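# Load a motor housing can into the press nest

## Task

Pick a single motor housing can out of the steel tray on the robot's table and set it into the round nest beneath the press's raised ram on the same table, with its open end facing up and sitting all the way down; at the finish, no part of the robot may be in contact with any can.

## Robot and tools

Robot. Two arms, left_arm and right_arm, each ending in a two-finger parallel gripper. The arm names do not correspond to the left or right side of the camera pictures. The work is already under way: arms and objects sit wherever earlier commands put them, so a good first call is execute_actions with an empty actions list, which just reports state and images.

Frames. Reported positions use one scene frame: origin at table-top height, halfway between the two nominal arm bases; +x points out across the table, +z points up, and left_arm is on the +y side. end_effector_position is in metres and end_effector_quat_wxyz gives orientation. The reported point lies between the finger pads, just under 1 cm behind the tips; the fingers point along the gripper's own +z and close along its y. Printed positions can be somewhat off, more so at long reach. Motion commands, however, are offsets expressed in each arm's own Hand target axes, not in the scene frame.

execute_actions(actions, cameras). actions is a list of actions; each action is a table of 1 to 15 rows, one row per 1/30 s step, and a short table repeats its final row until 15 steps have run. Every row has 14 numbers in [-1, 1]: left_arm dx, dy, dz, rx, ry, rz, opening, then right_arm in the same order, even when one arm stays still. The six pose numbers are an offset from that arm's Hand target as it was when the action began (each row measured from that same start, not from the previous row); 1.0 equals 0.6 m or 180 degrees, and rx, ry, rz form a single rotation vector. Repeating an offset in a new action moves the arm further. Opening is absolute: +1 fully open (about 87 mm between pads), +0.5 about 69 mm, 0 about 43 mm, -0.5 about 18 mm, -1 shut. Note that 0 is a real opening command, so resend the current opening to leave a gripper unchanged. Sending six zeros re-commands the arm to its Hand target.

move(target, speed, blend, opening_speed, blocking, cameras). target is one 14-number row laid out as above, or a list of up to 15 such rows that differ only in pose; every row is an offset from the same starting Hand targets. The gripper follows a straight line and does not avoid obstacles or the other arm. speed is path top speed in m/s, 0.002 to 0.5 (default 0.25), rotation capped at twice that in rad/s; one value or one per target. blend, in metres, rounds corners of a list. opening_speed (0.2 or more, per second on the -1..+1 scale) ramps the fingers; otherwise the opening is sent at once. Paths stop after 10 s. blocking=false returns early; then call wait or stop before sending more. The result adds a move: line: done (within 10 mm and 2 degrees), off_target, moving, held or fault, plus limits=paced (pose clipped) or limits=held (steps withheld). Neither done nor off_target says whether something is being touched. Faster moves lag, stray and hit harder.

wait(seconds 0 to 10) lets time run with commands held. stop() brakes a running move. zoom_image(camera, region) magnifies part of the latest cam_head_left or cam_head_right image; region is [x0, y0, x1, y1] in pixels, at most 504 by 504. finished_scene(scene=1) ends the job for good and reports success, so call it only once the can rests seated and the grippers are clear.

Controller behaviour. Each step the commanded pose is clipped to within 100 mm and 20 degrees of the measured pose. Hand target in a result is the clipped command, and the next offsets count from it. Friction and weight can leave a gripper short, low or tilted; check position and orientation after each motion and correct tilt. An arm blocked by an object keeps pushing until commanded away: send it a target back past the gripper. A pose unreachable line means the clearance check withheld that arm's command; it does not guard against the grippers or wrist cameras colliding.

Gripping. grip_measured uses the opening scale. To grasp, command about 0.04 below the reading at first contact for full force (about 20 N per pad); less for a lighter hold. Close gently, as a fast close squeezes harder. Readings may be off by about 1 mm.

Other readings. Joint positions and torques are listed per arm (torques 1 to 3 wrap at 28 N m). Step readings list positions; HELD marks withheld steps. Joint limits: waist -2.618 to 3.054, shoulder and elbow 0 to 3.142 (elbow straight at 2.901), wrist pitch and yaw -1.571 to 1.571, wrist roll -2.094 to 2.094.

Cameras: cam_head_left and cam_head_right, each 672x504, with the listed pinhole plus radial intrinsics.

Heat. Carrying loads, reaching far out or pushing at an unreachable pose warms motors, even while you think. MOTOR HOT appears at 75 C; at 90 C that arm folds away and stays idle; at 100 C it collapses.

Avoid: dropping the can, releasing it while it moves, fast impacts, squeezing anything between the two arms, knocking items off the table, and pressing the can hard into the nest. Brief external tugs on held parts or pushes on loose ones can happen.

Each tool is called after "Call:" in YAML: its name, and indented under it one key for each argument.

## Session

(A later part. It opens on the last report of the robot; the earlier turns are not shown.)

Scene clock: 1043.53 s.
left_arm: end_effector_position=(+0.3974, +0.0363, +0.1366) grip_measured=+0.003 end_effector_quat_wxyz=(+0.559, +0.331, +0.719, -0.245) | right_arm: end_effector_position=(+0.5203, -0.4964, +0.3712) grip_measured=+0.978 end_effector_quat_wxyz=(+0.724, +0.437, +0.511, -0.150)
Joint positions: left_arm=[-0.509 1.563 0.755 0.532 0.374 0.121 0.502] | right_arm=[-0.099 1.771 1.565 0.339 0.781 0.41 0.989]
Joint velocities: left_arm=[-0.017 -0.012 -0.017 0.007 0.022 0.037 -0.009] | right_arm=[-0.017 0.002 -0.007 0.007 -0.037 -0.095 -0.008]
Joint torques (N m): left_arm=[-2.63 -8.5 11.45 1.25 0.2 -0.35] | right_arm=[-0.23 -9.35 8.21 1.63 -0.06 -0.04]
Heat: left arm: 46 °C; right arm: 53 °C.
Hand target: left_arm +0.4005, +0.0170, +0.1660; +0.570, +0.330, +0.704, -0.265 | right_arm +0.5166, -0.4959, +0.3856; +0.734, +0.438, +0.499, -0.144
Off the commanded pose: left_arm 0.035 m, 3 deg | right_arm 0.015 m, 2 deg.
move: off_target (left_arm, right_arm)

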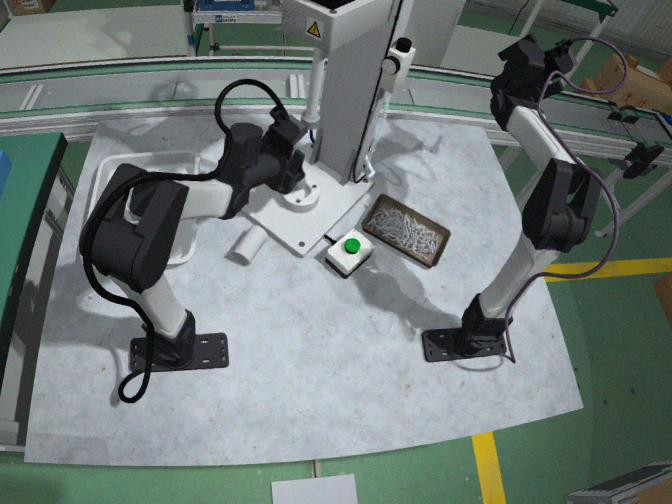

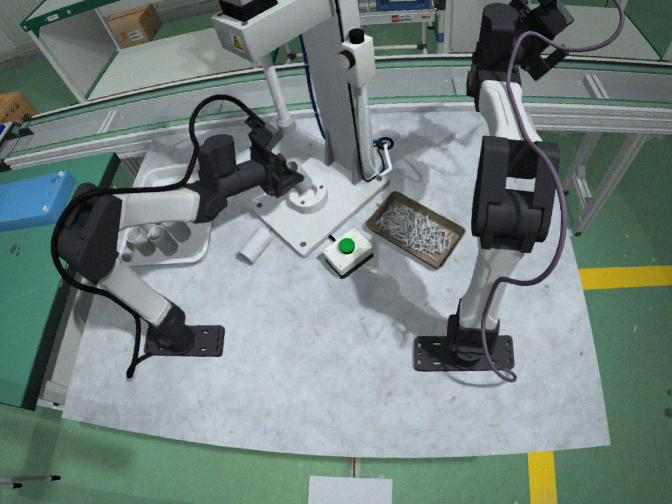

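Call:
move:
  target: [-0.033,0,-0.007,0,0,0,-0.14,0,0,0,0,0,0,1]
  speed: 0.06

Call:
zoom_image:
  camera: "cam_head_left"
  region: [260, 140, 350, 230]

Call:
zoom_image:
  camera: "cam_head_right"
  region: [260, 140, 350, 230]

Scene clock: 1057.87 s.
left_arm: end_effector_position=(+0.3890, +0.0421, +0.1366) grip_measured=+0.003 end_effector_quat_wxyz=(+0.531, +0.333, +0.741, -0.239) | right_arm: end_effector_position=(+0.5203, -0.4964, +0.3712) grip_measured=+0.978 end_effector_quat_wxyz=(+0.724, +0.437, +0.511, -0.150)
Joint positions: left_arm=[-0.509 1.518 0.786 0.381 0.368 0.131 0.502] | right_arm=[-0.099 1.771 1.565 0.339 0.781 0.41 0.989]
Joint velocities: left_arm=[-0.007 -0.007 0.007 0.081 -0.022 0.007 -0.001] | right_arm=[0.002 -0.007 0.002 -0.022 0.051 -0.066 0.013]
Joint torques (N m): left_arm=[-2.55 -8.79 12.93 1.79 0.32 -0.42] | right_arm=[-0.23 -9.36 8.21 1.63 -0.06 -0.04]
Heat: left arm: 50 °C; right arm: 53 °C.
Hand target: left_arm +0.4006, +0.0166, +0.1865; +0.570, +0.330, +0.704, -0.265 | right_arm +0.5166, -0.4959, +0.3856; +0.734, +0.438, +0.499, -0.144
Off the commanded pose: left_arm 0.057 m, 7 deg | right_arm 0.015 m, 2 deg.
move: off_target (left_arm, right_arm)

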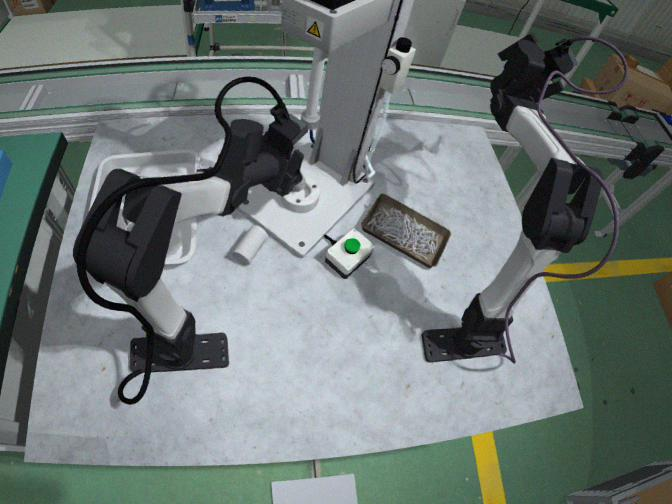

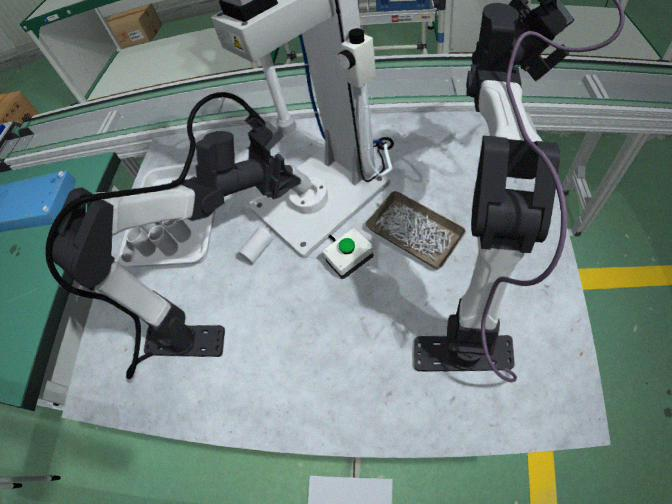

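Scaled by 5.600.

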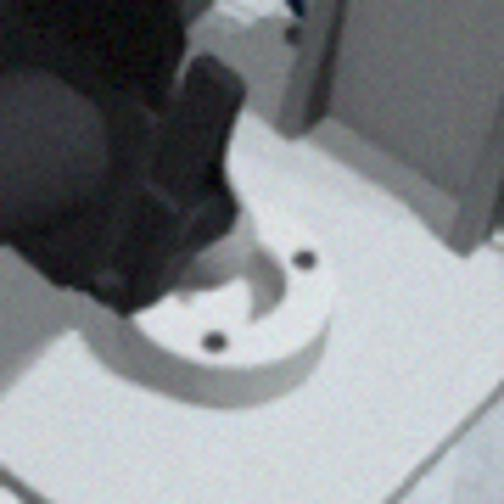

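Scaled by 5.600.

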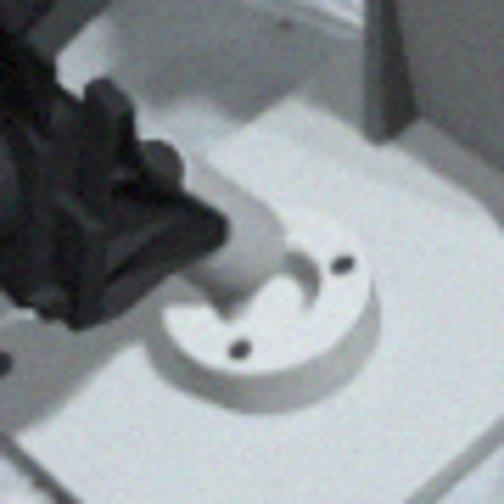

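Call:
move:
  target: [-0.09,0.01,-0.02,0,0,0,-0.14,0,0,0,0,0,0,1]
  speed: 0.15

Call:
zoom_image:
  camera: "cam_head_left"
  region: [260, 140, 350, 230]

Call:
zoom_image:
  camera: "cam_head_right"
  region: [260, 140, 350, 230]

Scene clock: 1066.03 s.
left_arm: end_effector_position=(+0.3953, +0.0301, +0.2247) grip_measured=+0.003 end_effector_quat_wxyz=(+0.551, +0.332, +0.720, -0.258) | right_arm: end_effector_position=(+0.5203, -0.4964, +0.3712) grip_measured=+0.978 end_effector_quat_wxyz=(+0.724, +0.437, +0.511, -0.150)
Joint positions: left_arm=[-0.515 1.441 1.024 0.133 0.394 0.105 0.502] | right_arm=[-0.099 1.771 1.565 0.339 0.781 0.41 0.989]
Joint velocities: left_arm=[-0.027 -0.007 -0.012 -0.066 0.037 -0.007 0.009] | right_arm=[-0.002 -0.017 -0.012 0.095 -0.007 -0.022 0.013]
Joint torques (N m): left_arm=[-0.68 -4.52 9.98 1.94 0.18 -0.09] | right_arm=[-0.23 -9.36 8.21 1.63 -0.06 -0.04]
Heat: left arm: 52 °C; right arm: 53 °C.
Hand target: left_arm +0.4052, +0.0200, +0.2417; +0.570, +0.330, +0.704, -0.265 | right_arm +0.5166, -0.4959, +0.3856; +0.734, +0.438, +0.499, -0.144
Off the commanded pose: left_arm 0.022 m, 3 deg | right_arm 0.015 m, 2 deg.
move: off_target (left_arm, right_arm); limits=paced

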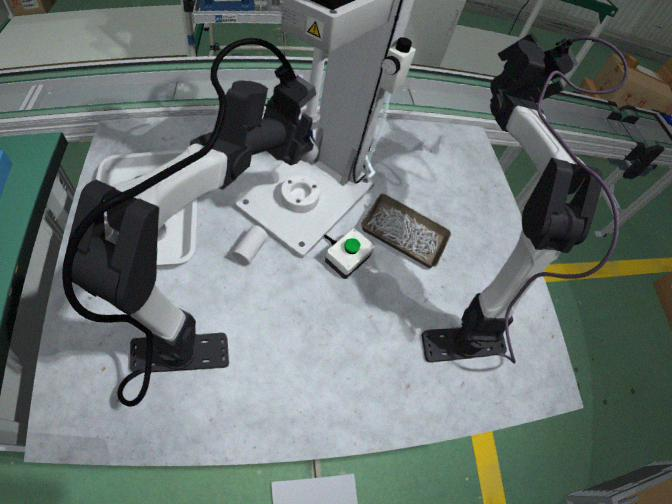

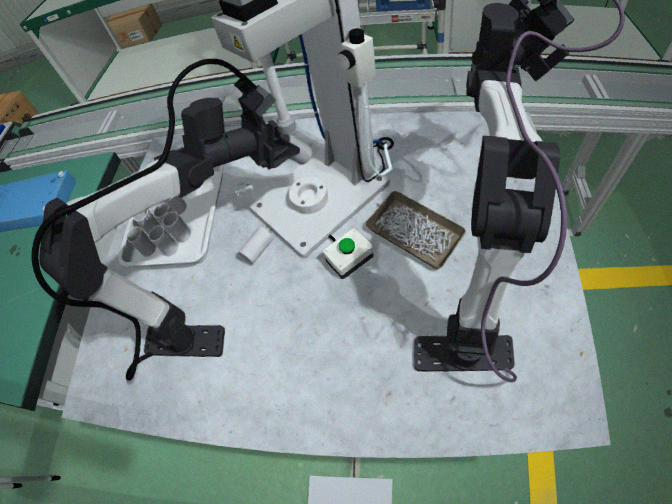

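Scaled by 5.600.

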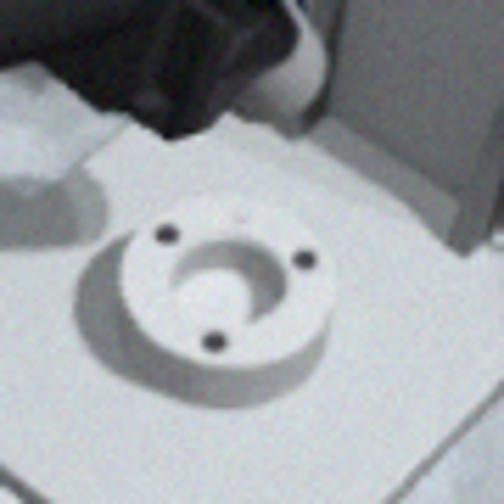

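Scaled by 5.600.

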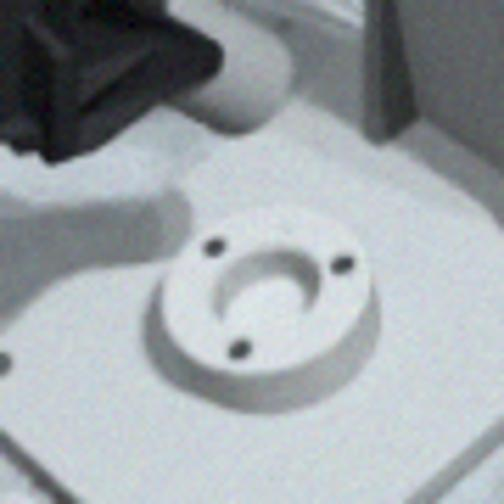

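Call:
zoom_image:
  camera: "cam_head_right"
  region: [250, 110, 340, 200]

Call:
zoom_image:
  camera: "cam_head_left"
  region: [260, 90, 350, 180]

Scaled by 5.600.

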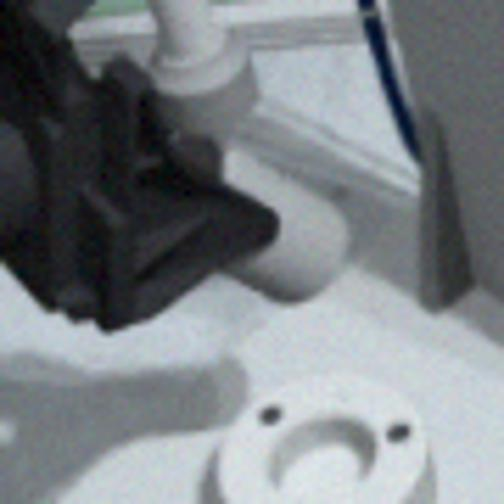

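Scaled by 5.600.

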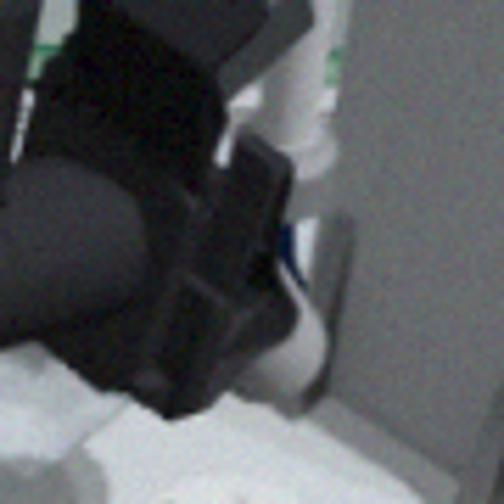

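Call:
move:
  target: [0.045,0,0.01,0,0.19,0,-0.14,0,0,0,0,0,0,1]
  speed: 0.12

Call:
zoom_image:
  camera: "cam_head_right"
  region: [250, 110, 340, 200]

Call:
zoom_image:
  camera: "cam_head_left"
  region: [260, 120, 350, 210]

Scene clock: 1080.77 s.
left_arm: end_effector_position=(+0.3306, +0.0951, +0.2360) grip_measured=+0.003 end_effector_quat_wxyz=(+0.285, +0.368, +0.873, -0.146) | right_arm: end_effector_position=(+0.5203, -0.4964, +0.3712) grip_measured=+0.978 end_effector_quat_wxyz=(+0.724, +0.437, +0.511, -0.150)
Joint positions: left_arm=[-0.522 1.559 1.657 -1.056 0.241 0.254 0.502] | right_arm=[-0.099 1.771 1.565 0.339 0.781 0.41 0.989]
Joint velocities: left_arm=[0.007 -0.002 0.007 -0.051 0.081 -0.022 -0.004] | right_arm=[-0.007 0.012 0.012 0.037 0.007 0.037 -0.003]
Joint torques (N m): left_arm=[-6.57 7.5 7.1 3.57 0.16 -0.14] | right_arm=[-0.23 -9.36 8.21 1.63 -0.06 -0.04]
Heat: left arm: 52 °C; right arm: 53 °C.
Hand target: left_arm +0.3996, +0.0263, +0.2147; +0.338, +0.389, +0.842, -0.158 | right_arm +0.5166, -0.4959, +0.3856; +0.734, +0.438, +0.499, -0.144
Off the commanded pose: left_arm 0.108 m, 8 deg; position clipped | right_arm 0.015 m, 2 deg.
move: off_target (left_arm, right_arm); limits=paced

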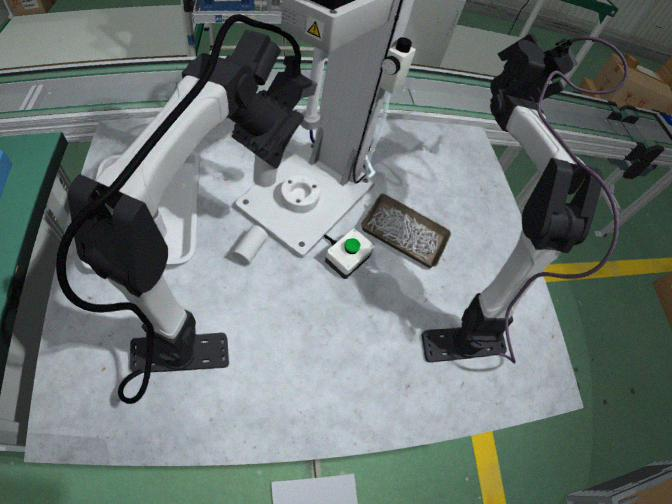

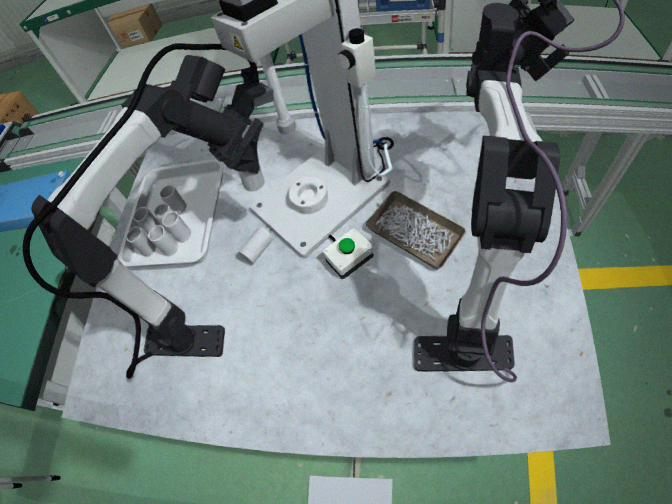

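Scaled by 5.600.

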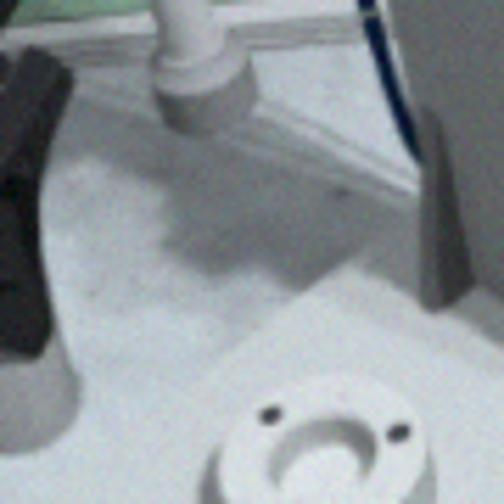

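Scaled by 5.600.

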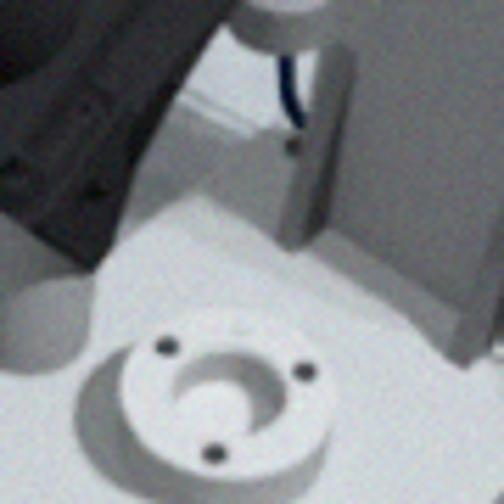

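Call:
move:
  target: [0.11,-0.0145,-0.14,0,0,0,-0.14,0,0,0,0,0,0,1]
  speed: 0.12

Call:
zoom_image:
  camera: "cam_head_right"
  region: [200, 100, 340, 240]

Call:
zoom_image:
  camera: "cam_head_left"
  region: [210, 100, 350, 240]

Scene clock: 1087.53 s.
left_arm: end_effector_position=(+0.3234, +0.1017, +0.2212) grip_measured=+0.003 end_effector_quat_wxyz=(+0.318, +0.386, +0.852, -0.151) | right_arm: end_effector_position=(+0.5203, -0.4964, +0.3712) grip_measured=+0.978 end_effector_quat_wxyz=(+0.724, +0.437, +0.511, -0.150)
Joint positions: left_arm=[-0.505 1.444 1.455 -0.906 0.27 0.304 0.502] | right_arm=[-0.099 1.771 1.565 0.339 0.781 0.41 0.989]
Joint velocities: left_arm=[-0.002 0.002 0.002 0.007 0.007 -0.066 0.004] | right_arm=[-0.007 0.007 -0.017 -0.051 0.051 0.007 -0.008]
Joint torques (N m): left_arm=[0.64 -8.77 6.01 1.35 0.35 0.2] | right_arm=[-0.23 -9.36 8.2 1.63 -0.06 -0.04]
Heat: left arm: 51 °C; right arm: 53 °C.
Hand target: left_arm +0.3247, +0.1013, +0.2320; +0.339, +0.390, +0.842, -0.156 | right_arm +0.5166, -0.4959, +0.3856; +0.734, +0.438, +0.499, -0.144
Off the commanded pose: left_arm 0.008 m, 3 deg | right_arm 0.015 m, 2 deg.
move: off_target (left_arm, right_arm)

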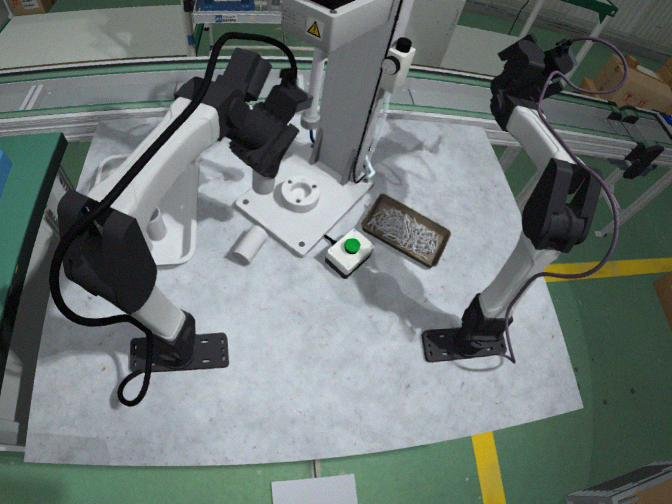

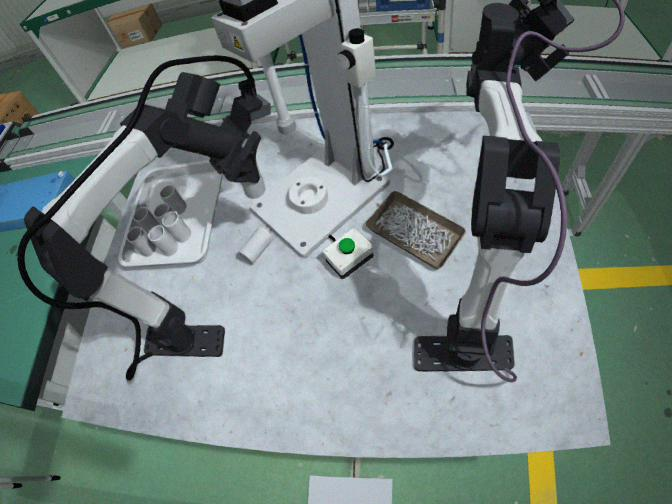

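Scaled by 3.600.

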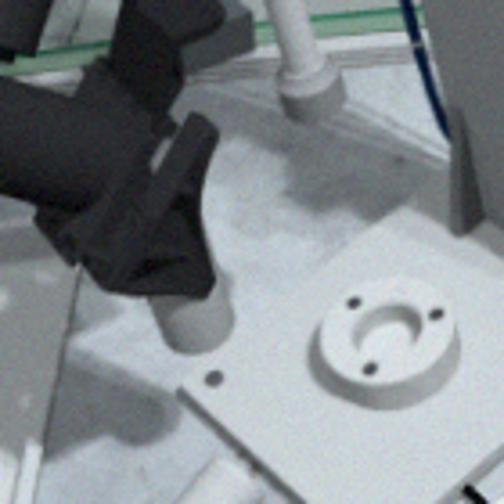

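Scaled by 3.600.

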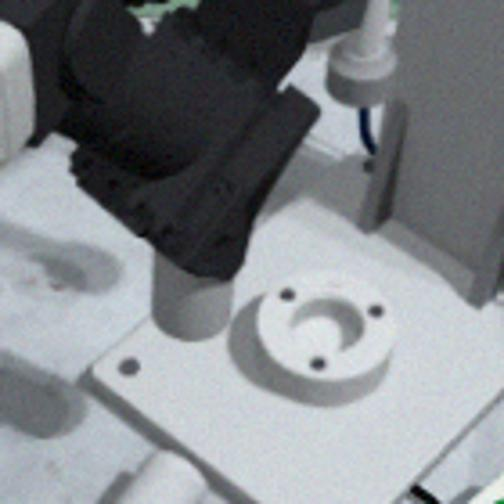

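Call:
move:
  target: [0.057,0.023,0.153,0,0,0,-0.14,0,0,0,0,0,0,1]
  speed: 0.1

Call:
zoom_image:
  camera: "cam_head_right"
  region: [220, 130, 340, 250]

Call:
zoom_image:
  camera: "cam_head_left"
  region: [220, 130, 340, 250]

Scene clock: 1101.00 s.
left_arm: end_effector_position=(+0.3450, +0.0894, +0.1598) grip_measured=+0.003 end_effector_quat_wxyz=(+0.338, +0.394, +0.838, -0.169) | right_arm: end_effector_position=(+0.5203, -0.4964, +0.3712) grip_measured=+0.978 end_effector_quat_wxyz=(+0.724, +0.437, +0.511, -0.150)
Joint positions: left_arm=[-0.488 1.475 1.21 -0.588 0.321 0.323 0.501] | right_arm=[-0.099 1.771 1.565 0.339 0.781 0.41 0.989]
Joint velocities: left_arm=[-0.002 -0.002 -0.017 0.007 0.022 -0.007 -0.009] | right_arm=[0.002 0.002 -0.002 -0.022 -0.037 -0.007 0.008]
Joint torques (N m): left_arm=[-1.42 -1.09 5.11 1.92 -0.11 -0.12] | right_arm=[-0.23 -9.36 8.21 1.63 -0.06 -0.04]
Heat: left arm: 49 °C; right arm: 53 °C.
Hand target: left_arm +0.3600, +0.0823, +0.1411; +0.339, +0.390, +0.842, -0.156 | right_arm +0.5166, -0.4959, +0.3856; +0.734, +0.438, +0.499, -0.144
Off the commanded pose: left_arm 0.025 m, 2 deg | right_arm 0.015 m, 2 deg.
move: off_target (left_arm, right_arm)

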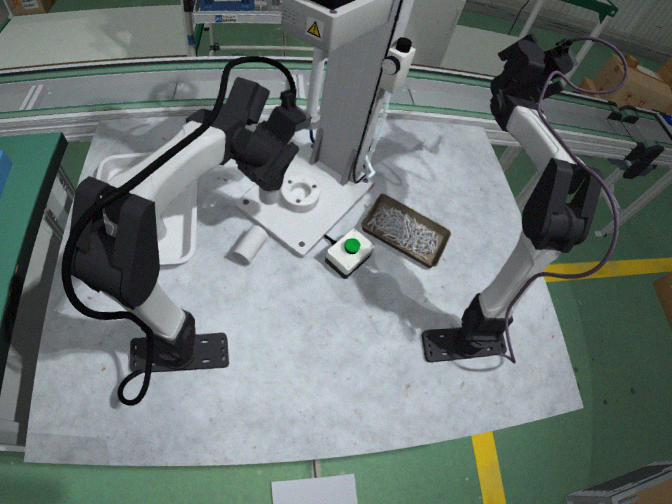

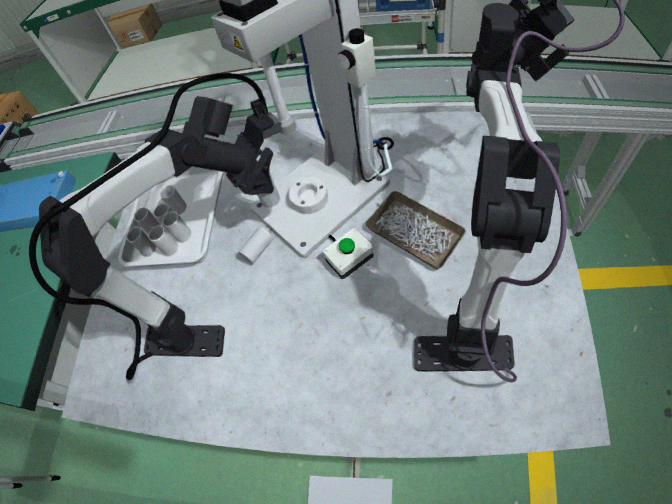

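Scaled by 4.200.

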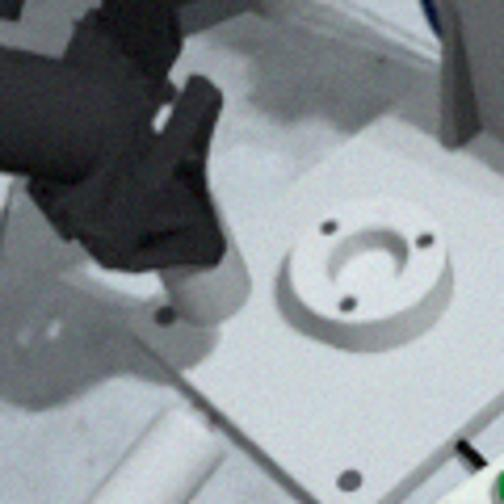

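Scaled by 4.200.

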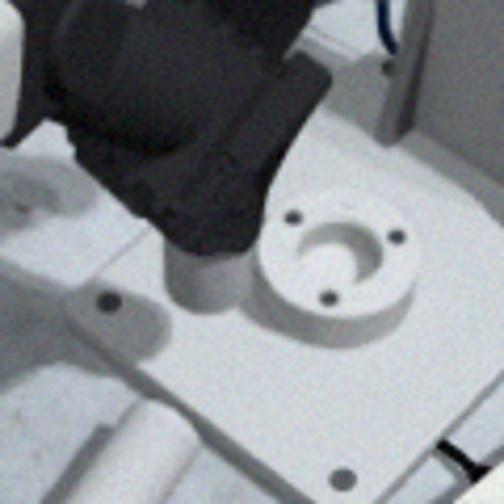

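Call:
move:
  target: [0.06,0.003,0.057,0,0,0,-0.14,0,0,0,0,0,0,1]
  speed: 0.05

Call:
zoom_image:
  camera: "cam_head_right"
  region: [220, 130, 340, 250]

Call:
zoom_image:
  camera: "cam_head_left"
  region: [220, 130, 340, 250]

Scene clock: 1108.60 s.
left_arm: end_effector_position=(+0.3554, +0.0895, +0.0924) grip_measured=+0.003 end_effector_quat_wxyz=(+0.332, +0.392, +0.843, -0.157) | right_arm: end_effector_position=(+0.5203, -0.4964, +0.3712) grip_measured=+0.978 end_effector_quat_wxyz=(+0.724, +0.437, +0.511, -0.150)
Joint positions: left_arm=[-0.488 1.56 1.03 -0.338 0.297 0.327 0.502] | right_arm=[-0.099 1.771 1.565 0.339 0.781 0.41 0.989]
Joint velocities: left_arm=[-0.017 0.022 -0.002 0.007 0.007 -0.051 0.006] | right_arm=[-0.002 -0.002 -0.007 -0.051 -0.007 0.007 -0.008]
Joint torques (N m): left_arm=[-0.54 -6.39 6.01 1.45 0.15 -0.07] | right_arm=[-0.23 -9.36 8.21 1.63 -0.06 -0.04]
Heat: left arm: 48 °C; right arm: 53 °C.
Hand target: left_arm +0.3595, +0.0862, +0.0913; +0.339, +0.390, +0.842, -0.155 | right_arm +0.5166, -0.4959, +0.3856; +0.734, +0.438, +0.499, -0.144
Off the commanded pose: left_arm 0.006 m, 1 deg | right_arm 0.015 m, 2 deg.
move: off_target (right_arm)

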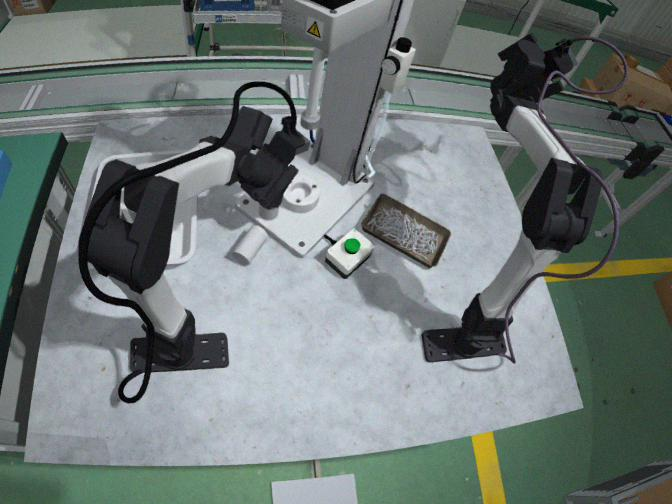

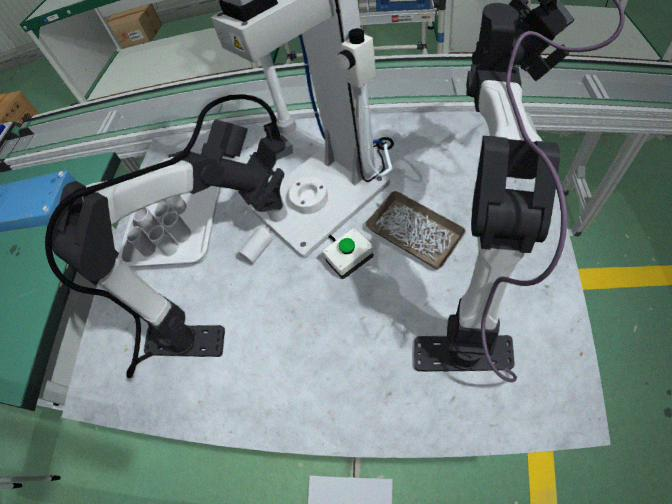

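Scaled by 4.200.

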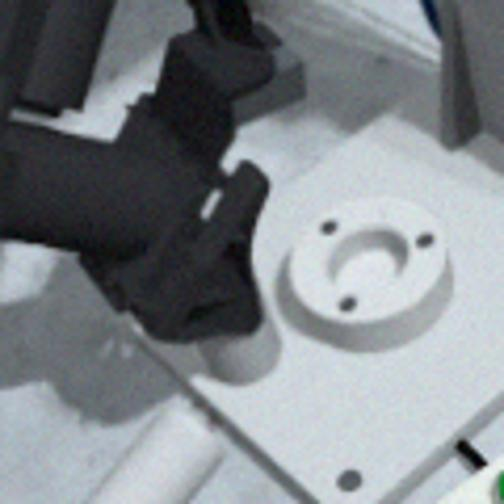

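Scaled by 4.200.

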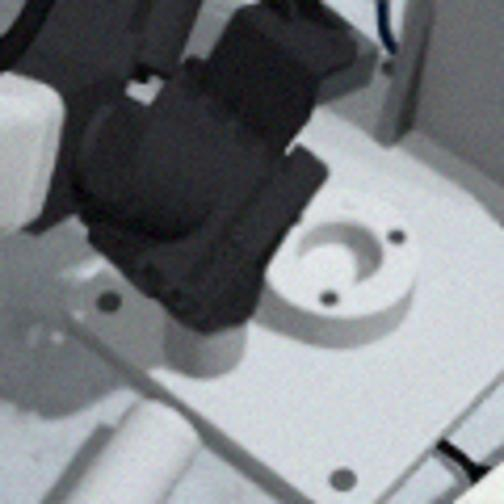

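Call:
move:
  target: [0.015,0.002,0.013,0,0,0,-0.14,0,0,0,0,0,0,1]
  speed: 0.03

Call:
zoom_image:
  camera: "cam_head_right"
  region: [240, 170, 320, 250]

Call:
zoom_image:
  camera: "cam_head_left"
  region: [230, 170, 310, 250]

Scene clock: 1113.63 s.
left_arm: end_effector_position=(+0.3610, +0.0866, +0.0922) grip_measured=+0.003 end_effector_quat_wxyz=(+0.349, +0.392, +0.836, -0.158) | right_arm: end_effector_position=(+0.5203, -0.4964, +0.3712) grip_measured=+0.978 end_effector_quat_wxyz=(+0.724, +0.437, +0.511, -0.150)
Joint positions: left_arm=[-0.488 1.56 1.009 -0.279 0.298 0.325 0.502] | right_arm=[-0.099 1.771 1.565 0.339 0.781 0.41 0.989]
Joint velocities: left_arm=[-0.007 -0.002 -0.012 -0.051 -0.051 0.037 0.009] | right_arm=[-0.002 -0.007 -0.007 -0.037 -0.081 -0.022 -0.018]
Joint torques (N m): left_arm=[-0.08 -5.29 4.67 1.34 0.15 0.02] | right_arm=[-0.23 -9.36 8.21 1.63 -0.06 -0.04]
Heat: left arm: 47 °C; right arm: 53 °C.
Hand target: left_arm +0.3597, +0.0881, +0.0796; +0.339, +0.390, +0.842, -0.155 | right_arm +0.5166, -0.4959, +0.3856; +0.734, +0.438, +0.499, -0.144
Off the commanded pose: left_arm 0.013 m, 1 deg | right_arm 0.015 m, 2 deg.
move: off_target (left_arm, right_arm)

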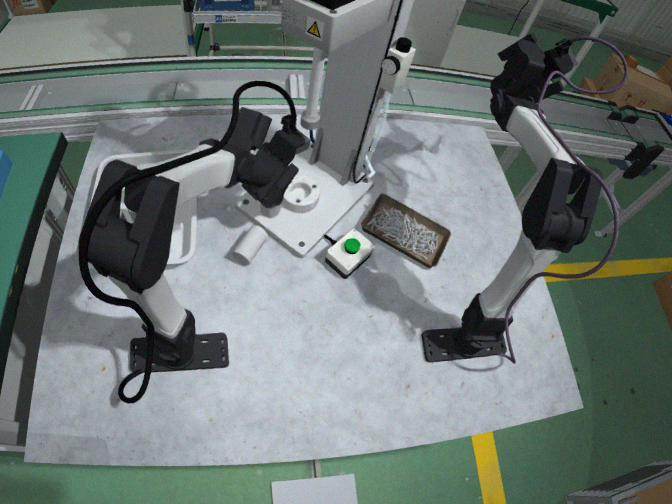

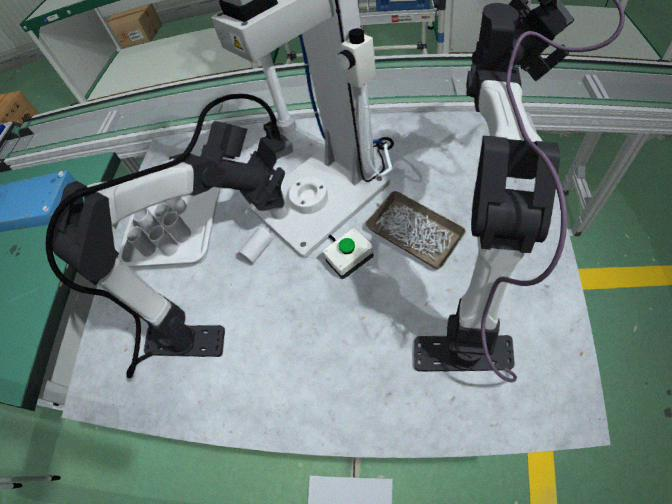

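Scaled by 6.300.

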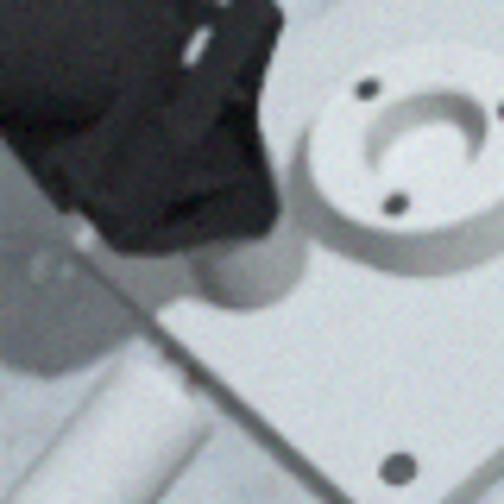

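Scaled by 6.300.

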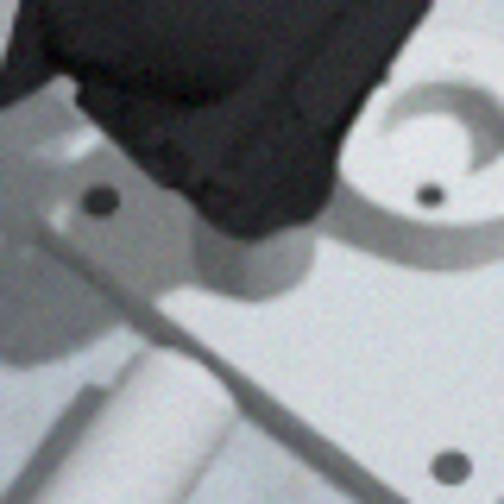

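Call:
move:
  target: [-0.0138,0,-0.0144,0,0,0,-0.14,0,0,0,0,0,0,1]
  cameras: []

Call:
move:
  target: [0,0,0,0,0,0,0.3,0,0,0,0,0,0,1]
  opening_speed: 0.25

Call:
zoom_image:
  camera: "cam_head_right"
  region: [240, 170, 320, 250]

Call:
zoom_image:
  camera: "cam_head_left"
  region: [230, 170, 310, 250]

Scene clock: 1118.43 s.
left_arm: end_effector_position=(+0.3607, +0.0868, +0.0919) grip_measured=+0.003 end_effector_quat_wxyz=(+0.349, +0.392, +0.837, -0.158) | right_arm: end_effector_position=(+0.5203, -0.4964, +0.3712) grip_measured=+0.978 end_effector_quat_wxyz=(+0.724, +0.437, +0.511, -0.150)
Joint positions: left_arm=[-0.488 1.56 1.009 -0.281 0.298 0.325 0.502] | right_arm=[-0.099 1.771 1.565 0.339 0.781 0.41 0.989]
Joint velocities: left_arm=[-0.007 -0.002 -0.002 -0.037 -0.037 -0.022 -0.004] | right_arm=[0.007 -0.007 -0.017 0.051 0.051 0.037 0.008]
Joint torques (N m): left_arm=[0.03 -6.74 7.62 0.93 0.19 -0.02] | right_arm=[-0.23 -9.36 8.21 1.63 -0.06 -0.04]
Heat: left arm: 47 °C; right arm: 53 °C.
Hand target: left_arm +0.3598, +0.0879, +0.0916; +0.339, +0.390, +0.842, -0.155 | right_arm +0.5166, -0.4959, +0.3856; +0.734, +0.438, +0.499, -0.144
Off the commanded pose: left_arm 0.002 m, 1 deg | right_arm 0.015 m, 2 deg.
move: off_target (right_arm)
No camera images: "cameras" was empty.

Scene clock: 1120.40 s.
left_arm: end_effector_position=(+0.3566, +0.0887, +0.0890) grip_measured=+0.300 end_effector_quat_wxyz=(+0.339, +0.392, +0.841, -0.158) | right_arm: end_effector_position=(+0.5203, -0.4964, +0.3712) grip_measured=+0.978 end_effector_quat_wxyz=(+0.724, +0.437, +0.511, -0.150)
Joint positions: left_arm=[-0.488 1.56 1.009 -0.303 0.298 0.325 0.65] | right_arm=[-0.099 1.771 1.565 0.339 0.781 0.41 0.989]
Joint velocities: left_arm=[-0.002 0.002 0.002 0.007 -0.022 -0.051 -0.004] | right_arm=[0.002 0.007 0.002 0.037 0.022 -0.022 -0.018]
Joint torques (N m): left_arm=[-0.14 -6.57 7.49 1.13 0.17 0.01] | right_arm=[-0.21 -9.35 8.21 1.63 -0.06 -0.04]
Heat: left arm: 47 °C; right arm: 53 °C.
Hand target: left_arm +0.3598, +0.0878, +0.0916; +0.339, +0.390, +0.842, -0.155 | right_arm +0.5166, -0.4959, +0.3856; +0.734, +0.438, +0.499, -0.144
Off the commanded pose: left_arm 0.004 m, 0 deg | right_arm 0.015 m, 2 deg.
move: off_target (right_arm)

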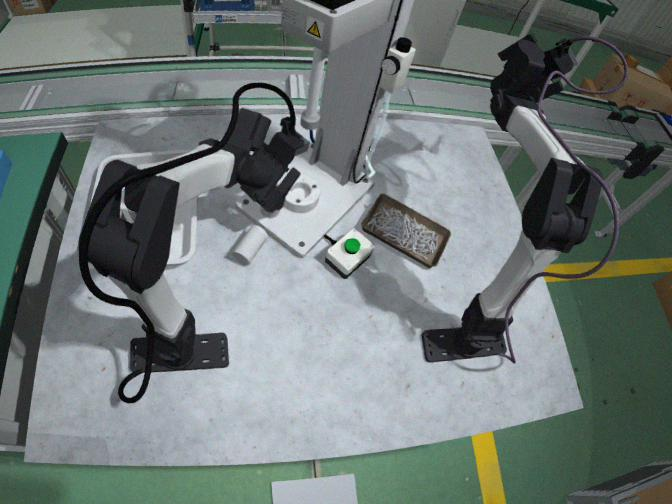

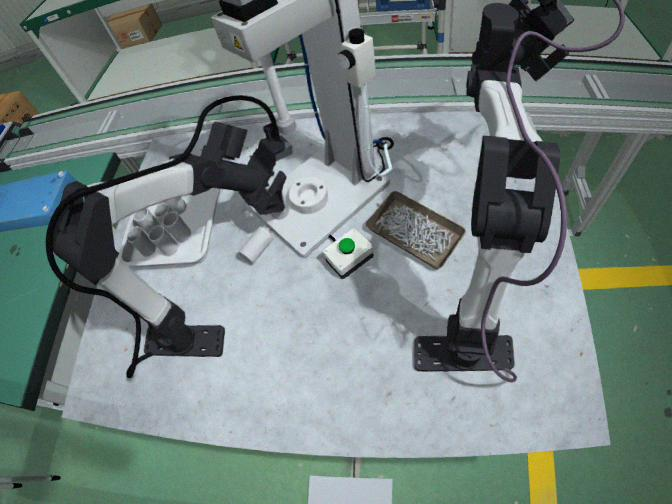

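Scaled by 6.300.

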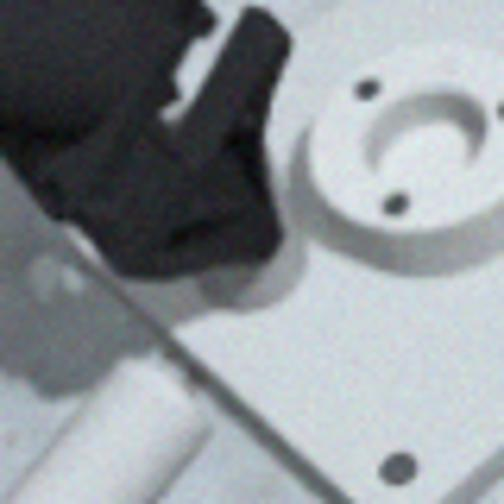

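Scaled by 6.300.

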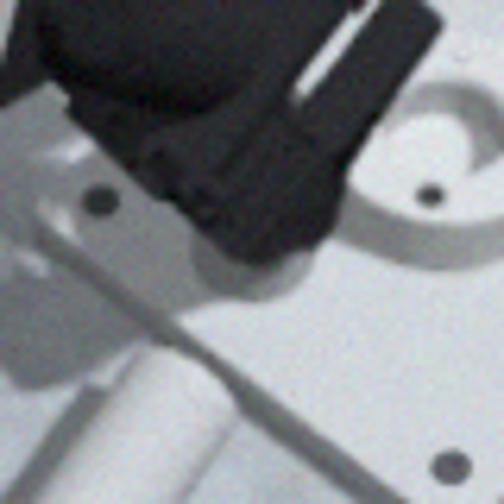

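Call:
move:
  target: [-0.017,0,-0.018,0,-0.165,0,0.35,0,0,0,0,0,0,1]
  speed: 0.1

Call:
zoom_image:
  camera: "cam_head_right"
  region: [220, 140, 320, 240]

Call:
zoom_image:
  camera: "cam_head_left"
  region: [210, 140, 310, 240]

Scene clock: 1127.27 s.
left_arm: end_effector_position=(+0.3590, +0.0882, +0.1027) grip_measured=+0.350 end_effector_quat_wxyz=(+0.535, +0.345, +0.732, -0.245) | right_arm: end_effector_position=(+0.5203, -0.4964, +0.3712) grip_measured=+0.978 end_effector_quat_wxyz=(+0.724, +0.437, +0.511, -0.150)
Joint positions: left_arm=[-0.384 1.428 0.539 0.528 0.51 0.193 0.675] | right_arm=[-0.099 1.771 1.565 0.339 0.781 0.41 0.989]
Joint velocities: left_arm=[-0.012 0.017 -0.022 0.022 0.007 0.037 0.007] | right_arm=[-0.007 -0.012 0.022 -0.081 0.037 -0.022 0.008]
Joint torques (N m): left_arm=[0.58 -6.89 4.75 1.72 0.26 -0.08] | right_arm=[-0.23 -9.35 8.21 1.63 -0.06 -0.04]
Heat: left arm: 47 °C; right arm: 53 °C.
Hand target: left_arm +0.3584, +0.0891, +0.1080; +0.542, +0.341, +0.726, -0.249 | right_arm +0.5166, -0.4959, +0.3856; +0.734, +0.438, +0.499, -0.144
Off the commanded pose: left_arm 0.004 m, 2 deg | right_arm 0.015 m, 2 deg.
move: off_target (right_arm)

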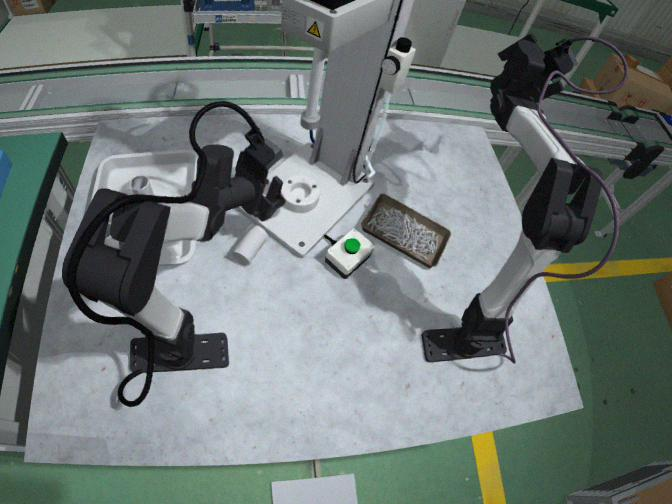

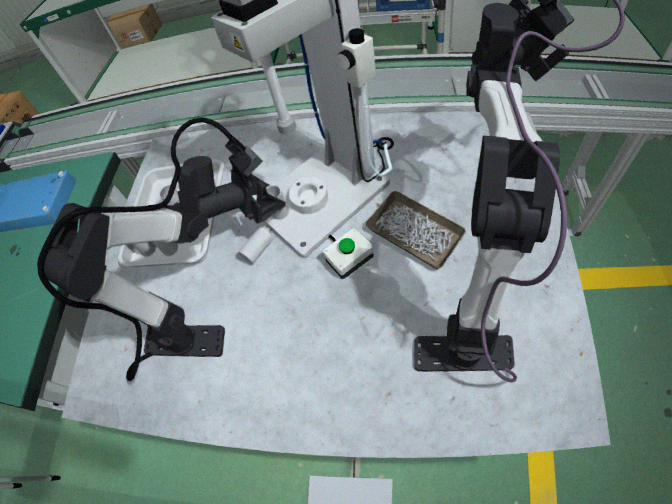

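Scaled by 5.040.

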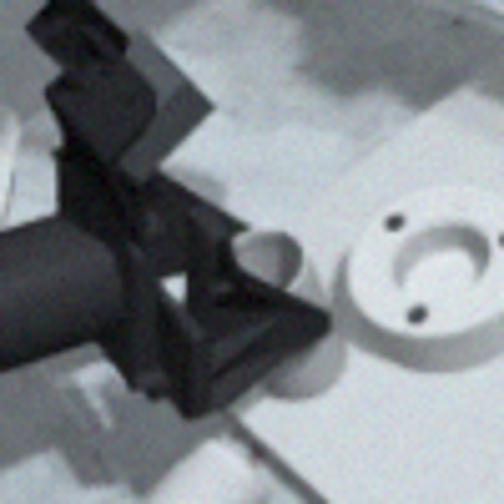

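Scaled by 5.040.

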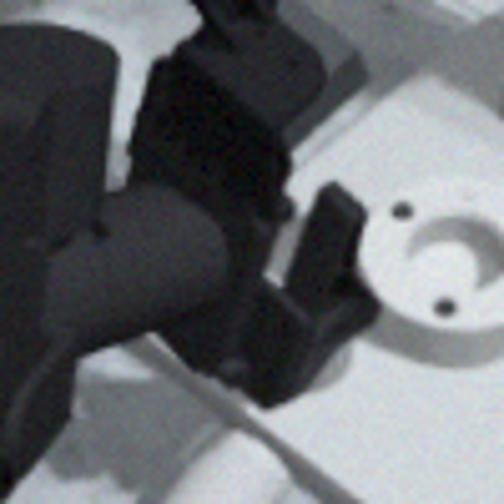

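Call:
move:
  target: [0,0,0,0,0,0,-0.16,0,0,0,0,0,0,1]
  opening_speed: 0.4
  cameras: []

Call:
move:
  target: [-0.13,0,-0.042,0,0,0,-0.16,0,0,0,0,0,0,1]
  speed: 0.12

Call:
zoom_image:
  camera: "cam_head_right"
  region: [220, 130, 320, 230]

Call:
zoom_image:
  camera: "cam_head_left"
  region: [220, 130, 320, 230]

Scene clock: 1132.53 s.
left_arm: end_effector_position=(+0.3591, +0.0880, +0.1030) grip_measured=+0.003 end_effector_quat_wxyz=(+0.535, +0.345, +0.731, -0.245) | right_arm: end_effector_position=(+0.5203, -0.4964, +0.3712) grip_measured=+0.978 end_effector_quat_wxyz=(+0.724, +0.437, +0.511, -0.150)
Joint positions: left_arm=[-0.384 1.428 0.539 0.53 0.511 0.192 0.502] | right_arm=[-0.099 1.771 1.565 0.339 0.781 0.41 0.989]
Joint velocities: left_arm=[-0.012 -0.002 0.002 -0.066 0.051 0.037 0.001] | right_arm=[-0.007 -0.007 0.002 0.037 0.051 -0.051 0.008]
Joint torques (N m): left_arm=[0.69 -6.93 4.74 1.7 0.3 -0.04] | right_arm=[-0.23 -9.36 8.21 1.63 -0.06 -0.03]
Heat: left arm: 47 °C; right arm: 53 °C.
Hand target: left_arm +0.3584, +0.0891, +0.1080; +0.542, +0.341, +0.726, -0.249 | right_arm +0.5166, -0.4959, +0.3856; +0.734, +0.438, +0.499, -0.144
Off the commanded pose: left_arm 0.005 m, 1 deg | right_arm 0.015 m, 2 deg.
move: off_target (right_arm)
No camera images: "cameras" was empty.

Scene clock: 1134.03 s.
left_arm: end_effector_position=(+0.3507, +0.0907, +0.1639) grip_measured=+0.003 end_effector_quat_wxyz=(+0.515, +0.342, +0.746, -0.248) | right_arm: end_effector_position=(+0.5203, -0.4964, +0.3712) grip_measured=+0.978 end_effector_quat_wxyz=(+0.724, +0.437, +0.511, -0.150)
Joint positions: left_arm=[-0.384 1.259 0.731 0.12 0.511 0.188 0.502] | right_arm=[-0.099 1.771 1.565 0.339 0.781 0.41 0.989]
Joint velocities: left_arm=[-0.017 -0.012 -0.007 -0.081 0.051 0.007 -0.001] | right_arm=[-0.007 0.012 -0.007 0.007 -0.081 -0.037 -0.008]
Joint torques (N m): left_arm=[0.51 -7.31 9.16 1.65 0.28 -0.04] | right_arm=[-0.23 -9.36 8.21 1.63 -0.06 -0.04]
Heat: left arm: 47 °C; right arm: 53 °C.
Hand target: left_arm +0.3572, +0.0889, +0.1903; +0.542, +0.341, +0.726, -0.249 | right_arm +0.5166, -0.4959, +0.3856; +0.734, +0.438, +0.499, -0.144
Off the commanded pose: left_arm 0.027 m, 4 deg | right_arm 0.015 m, 2 deg.
move: off_target (left_arm, right_arm)

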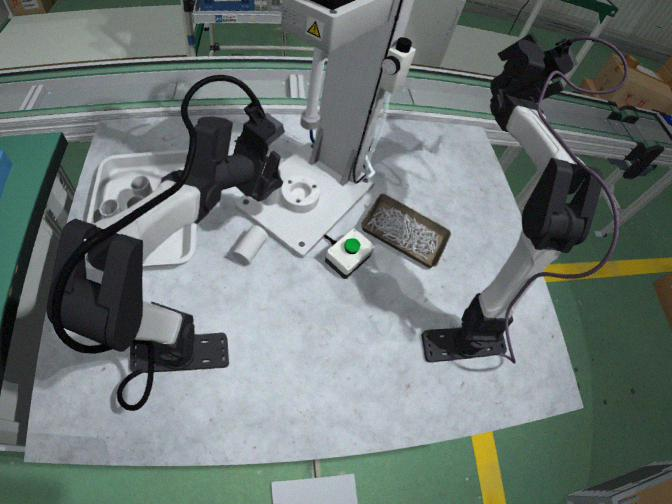

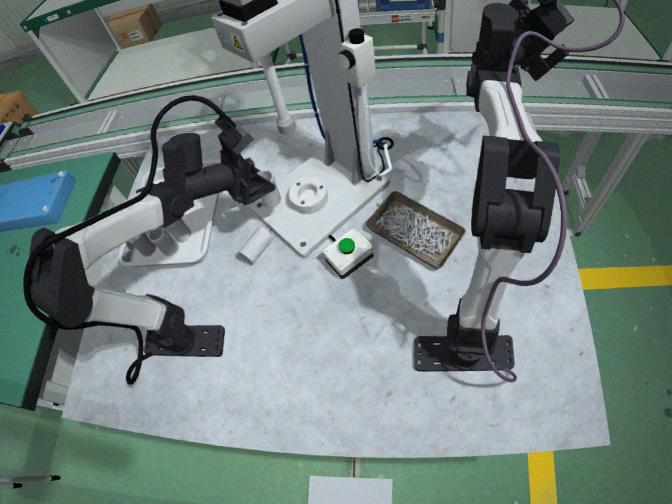

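Scaled by 5.040.

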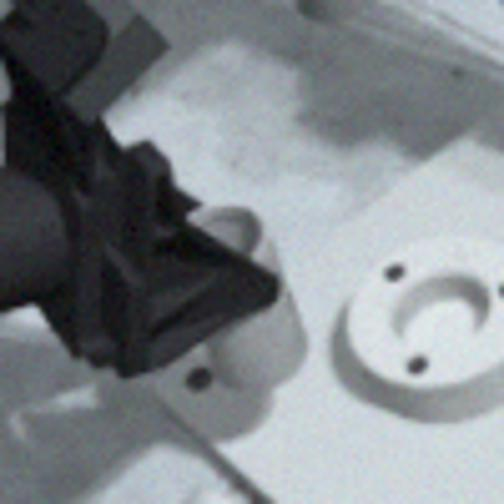

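Scaled by 5.040.

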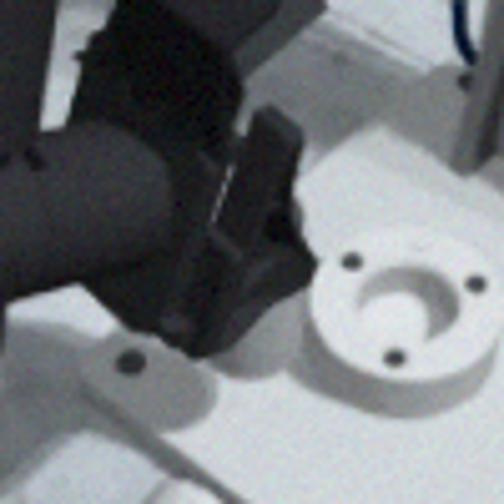

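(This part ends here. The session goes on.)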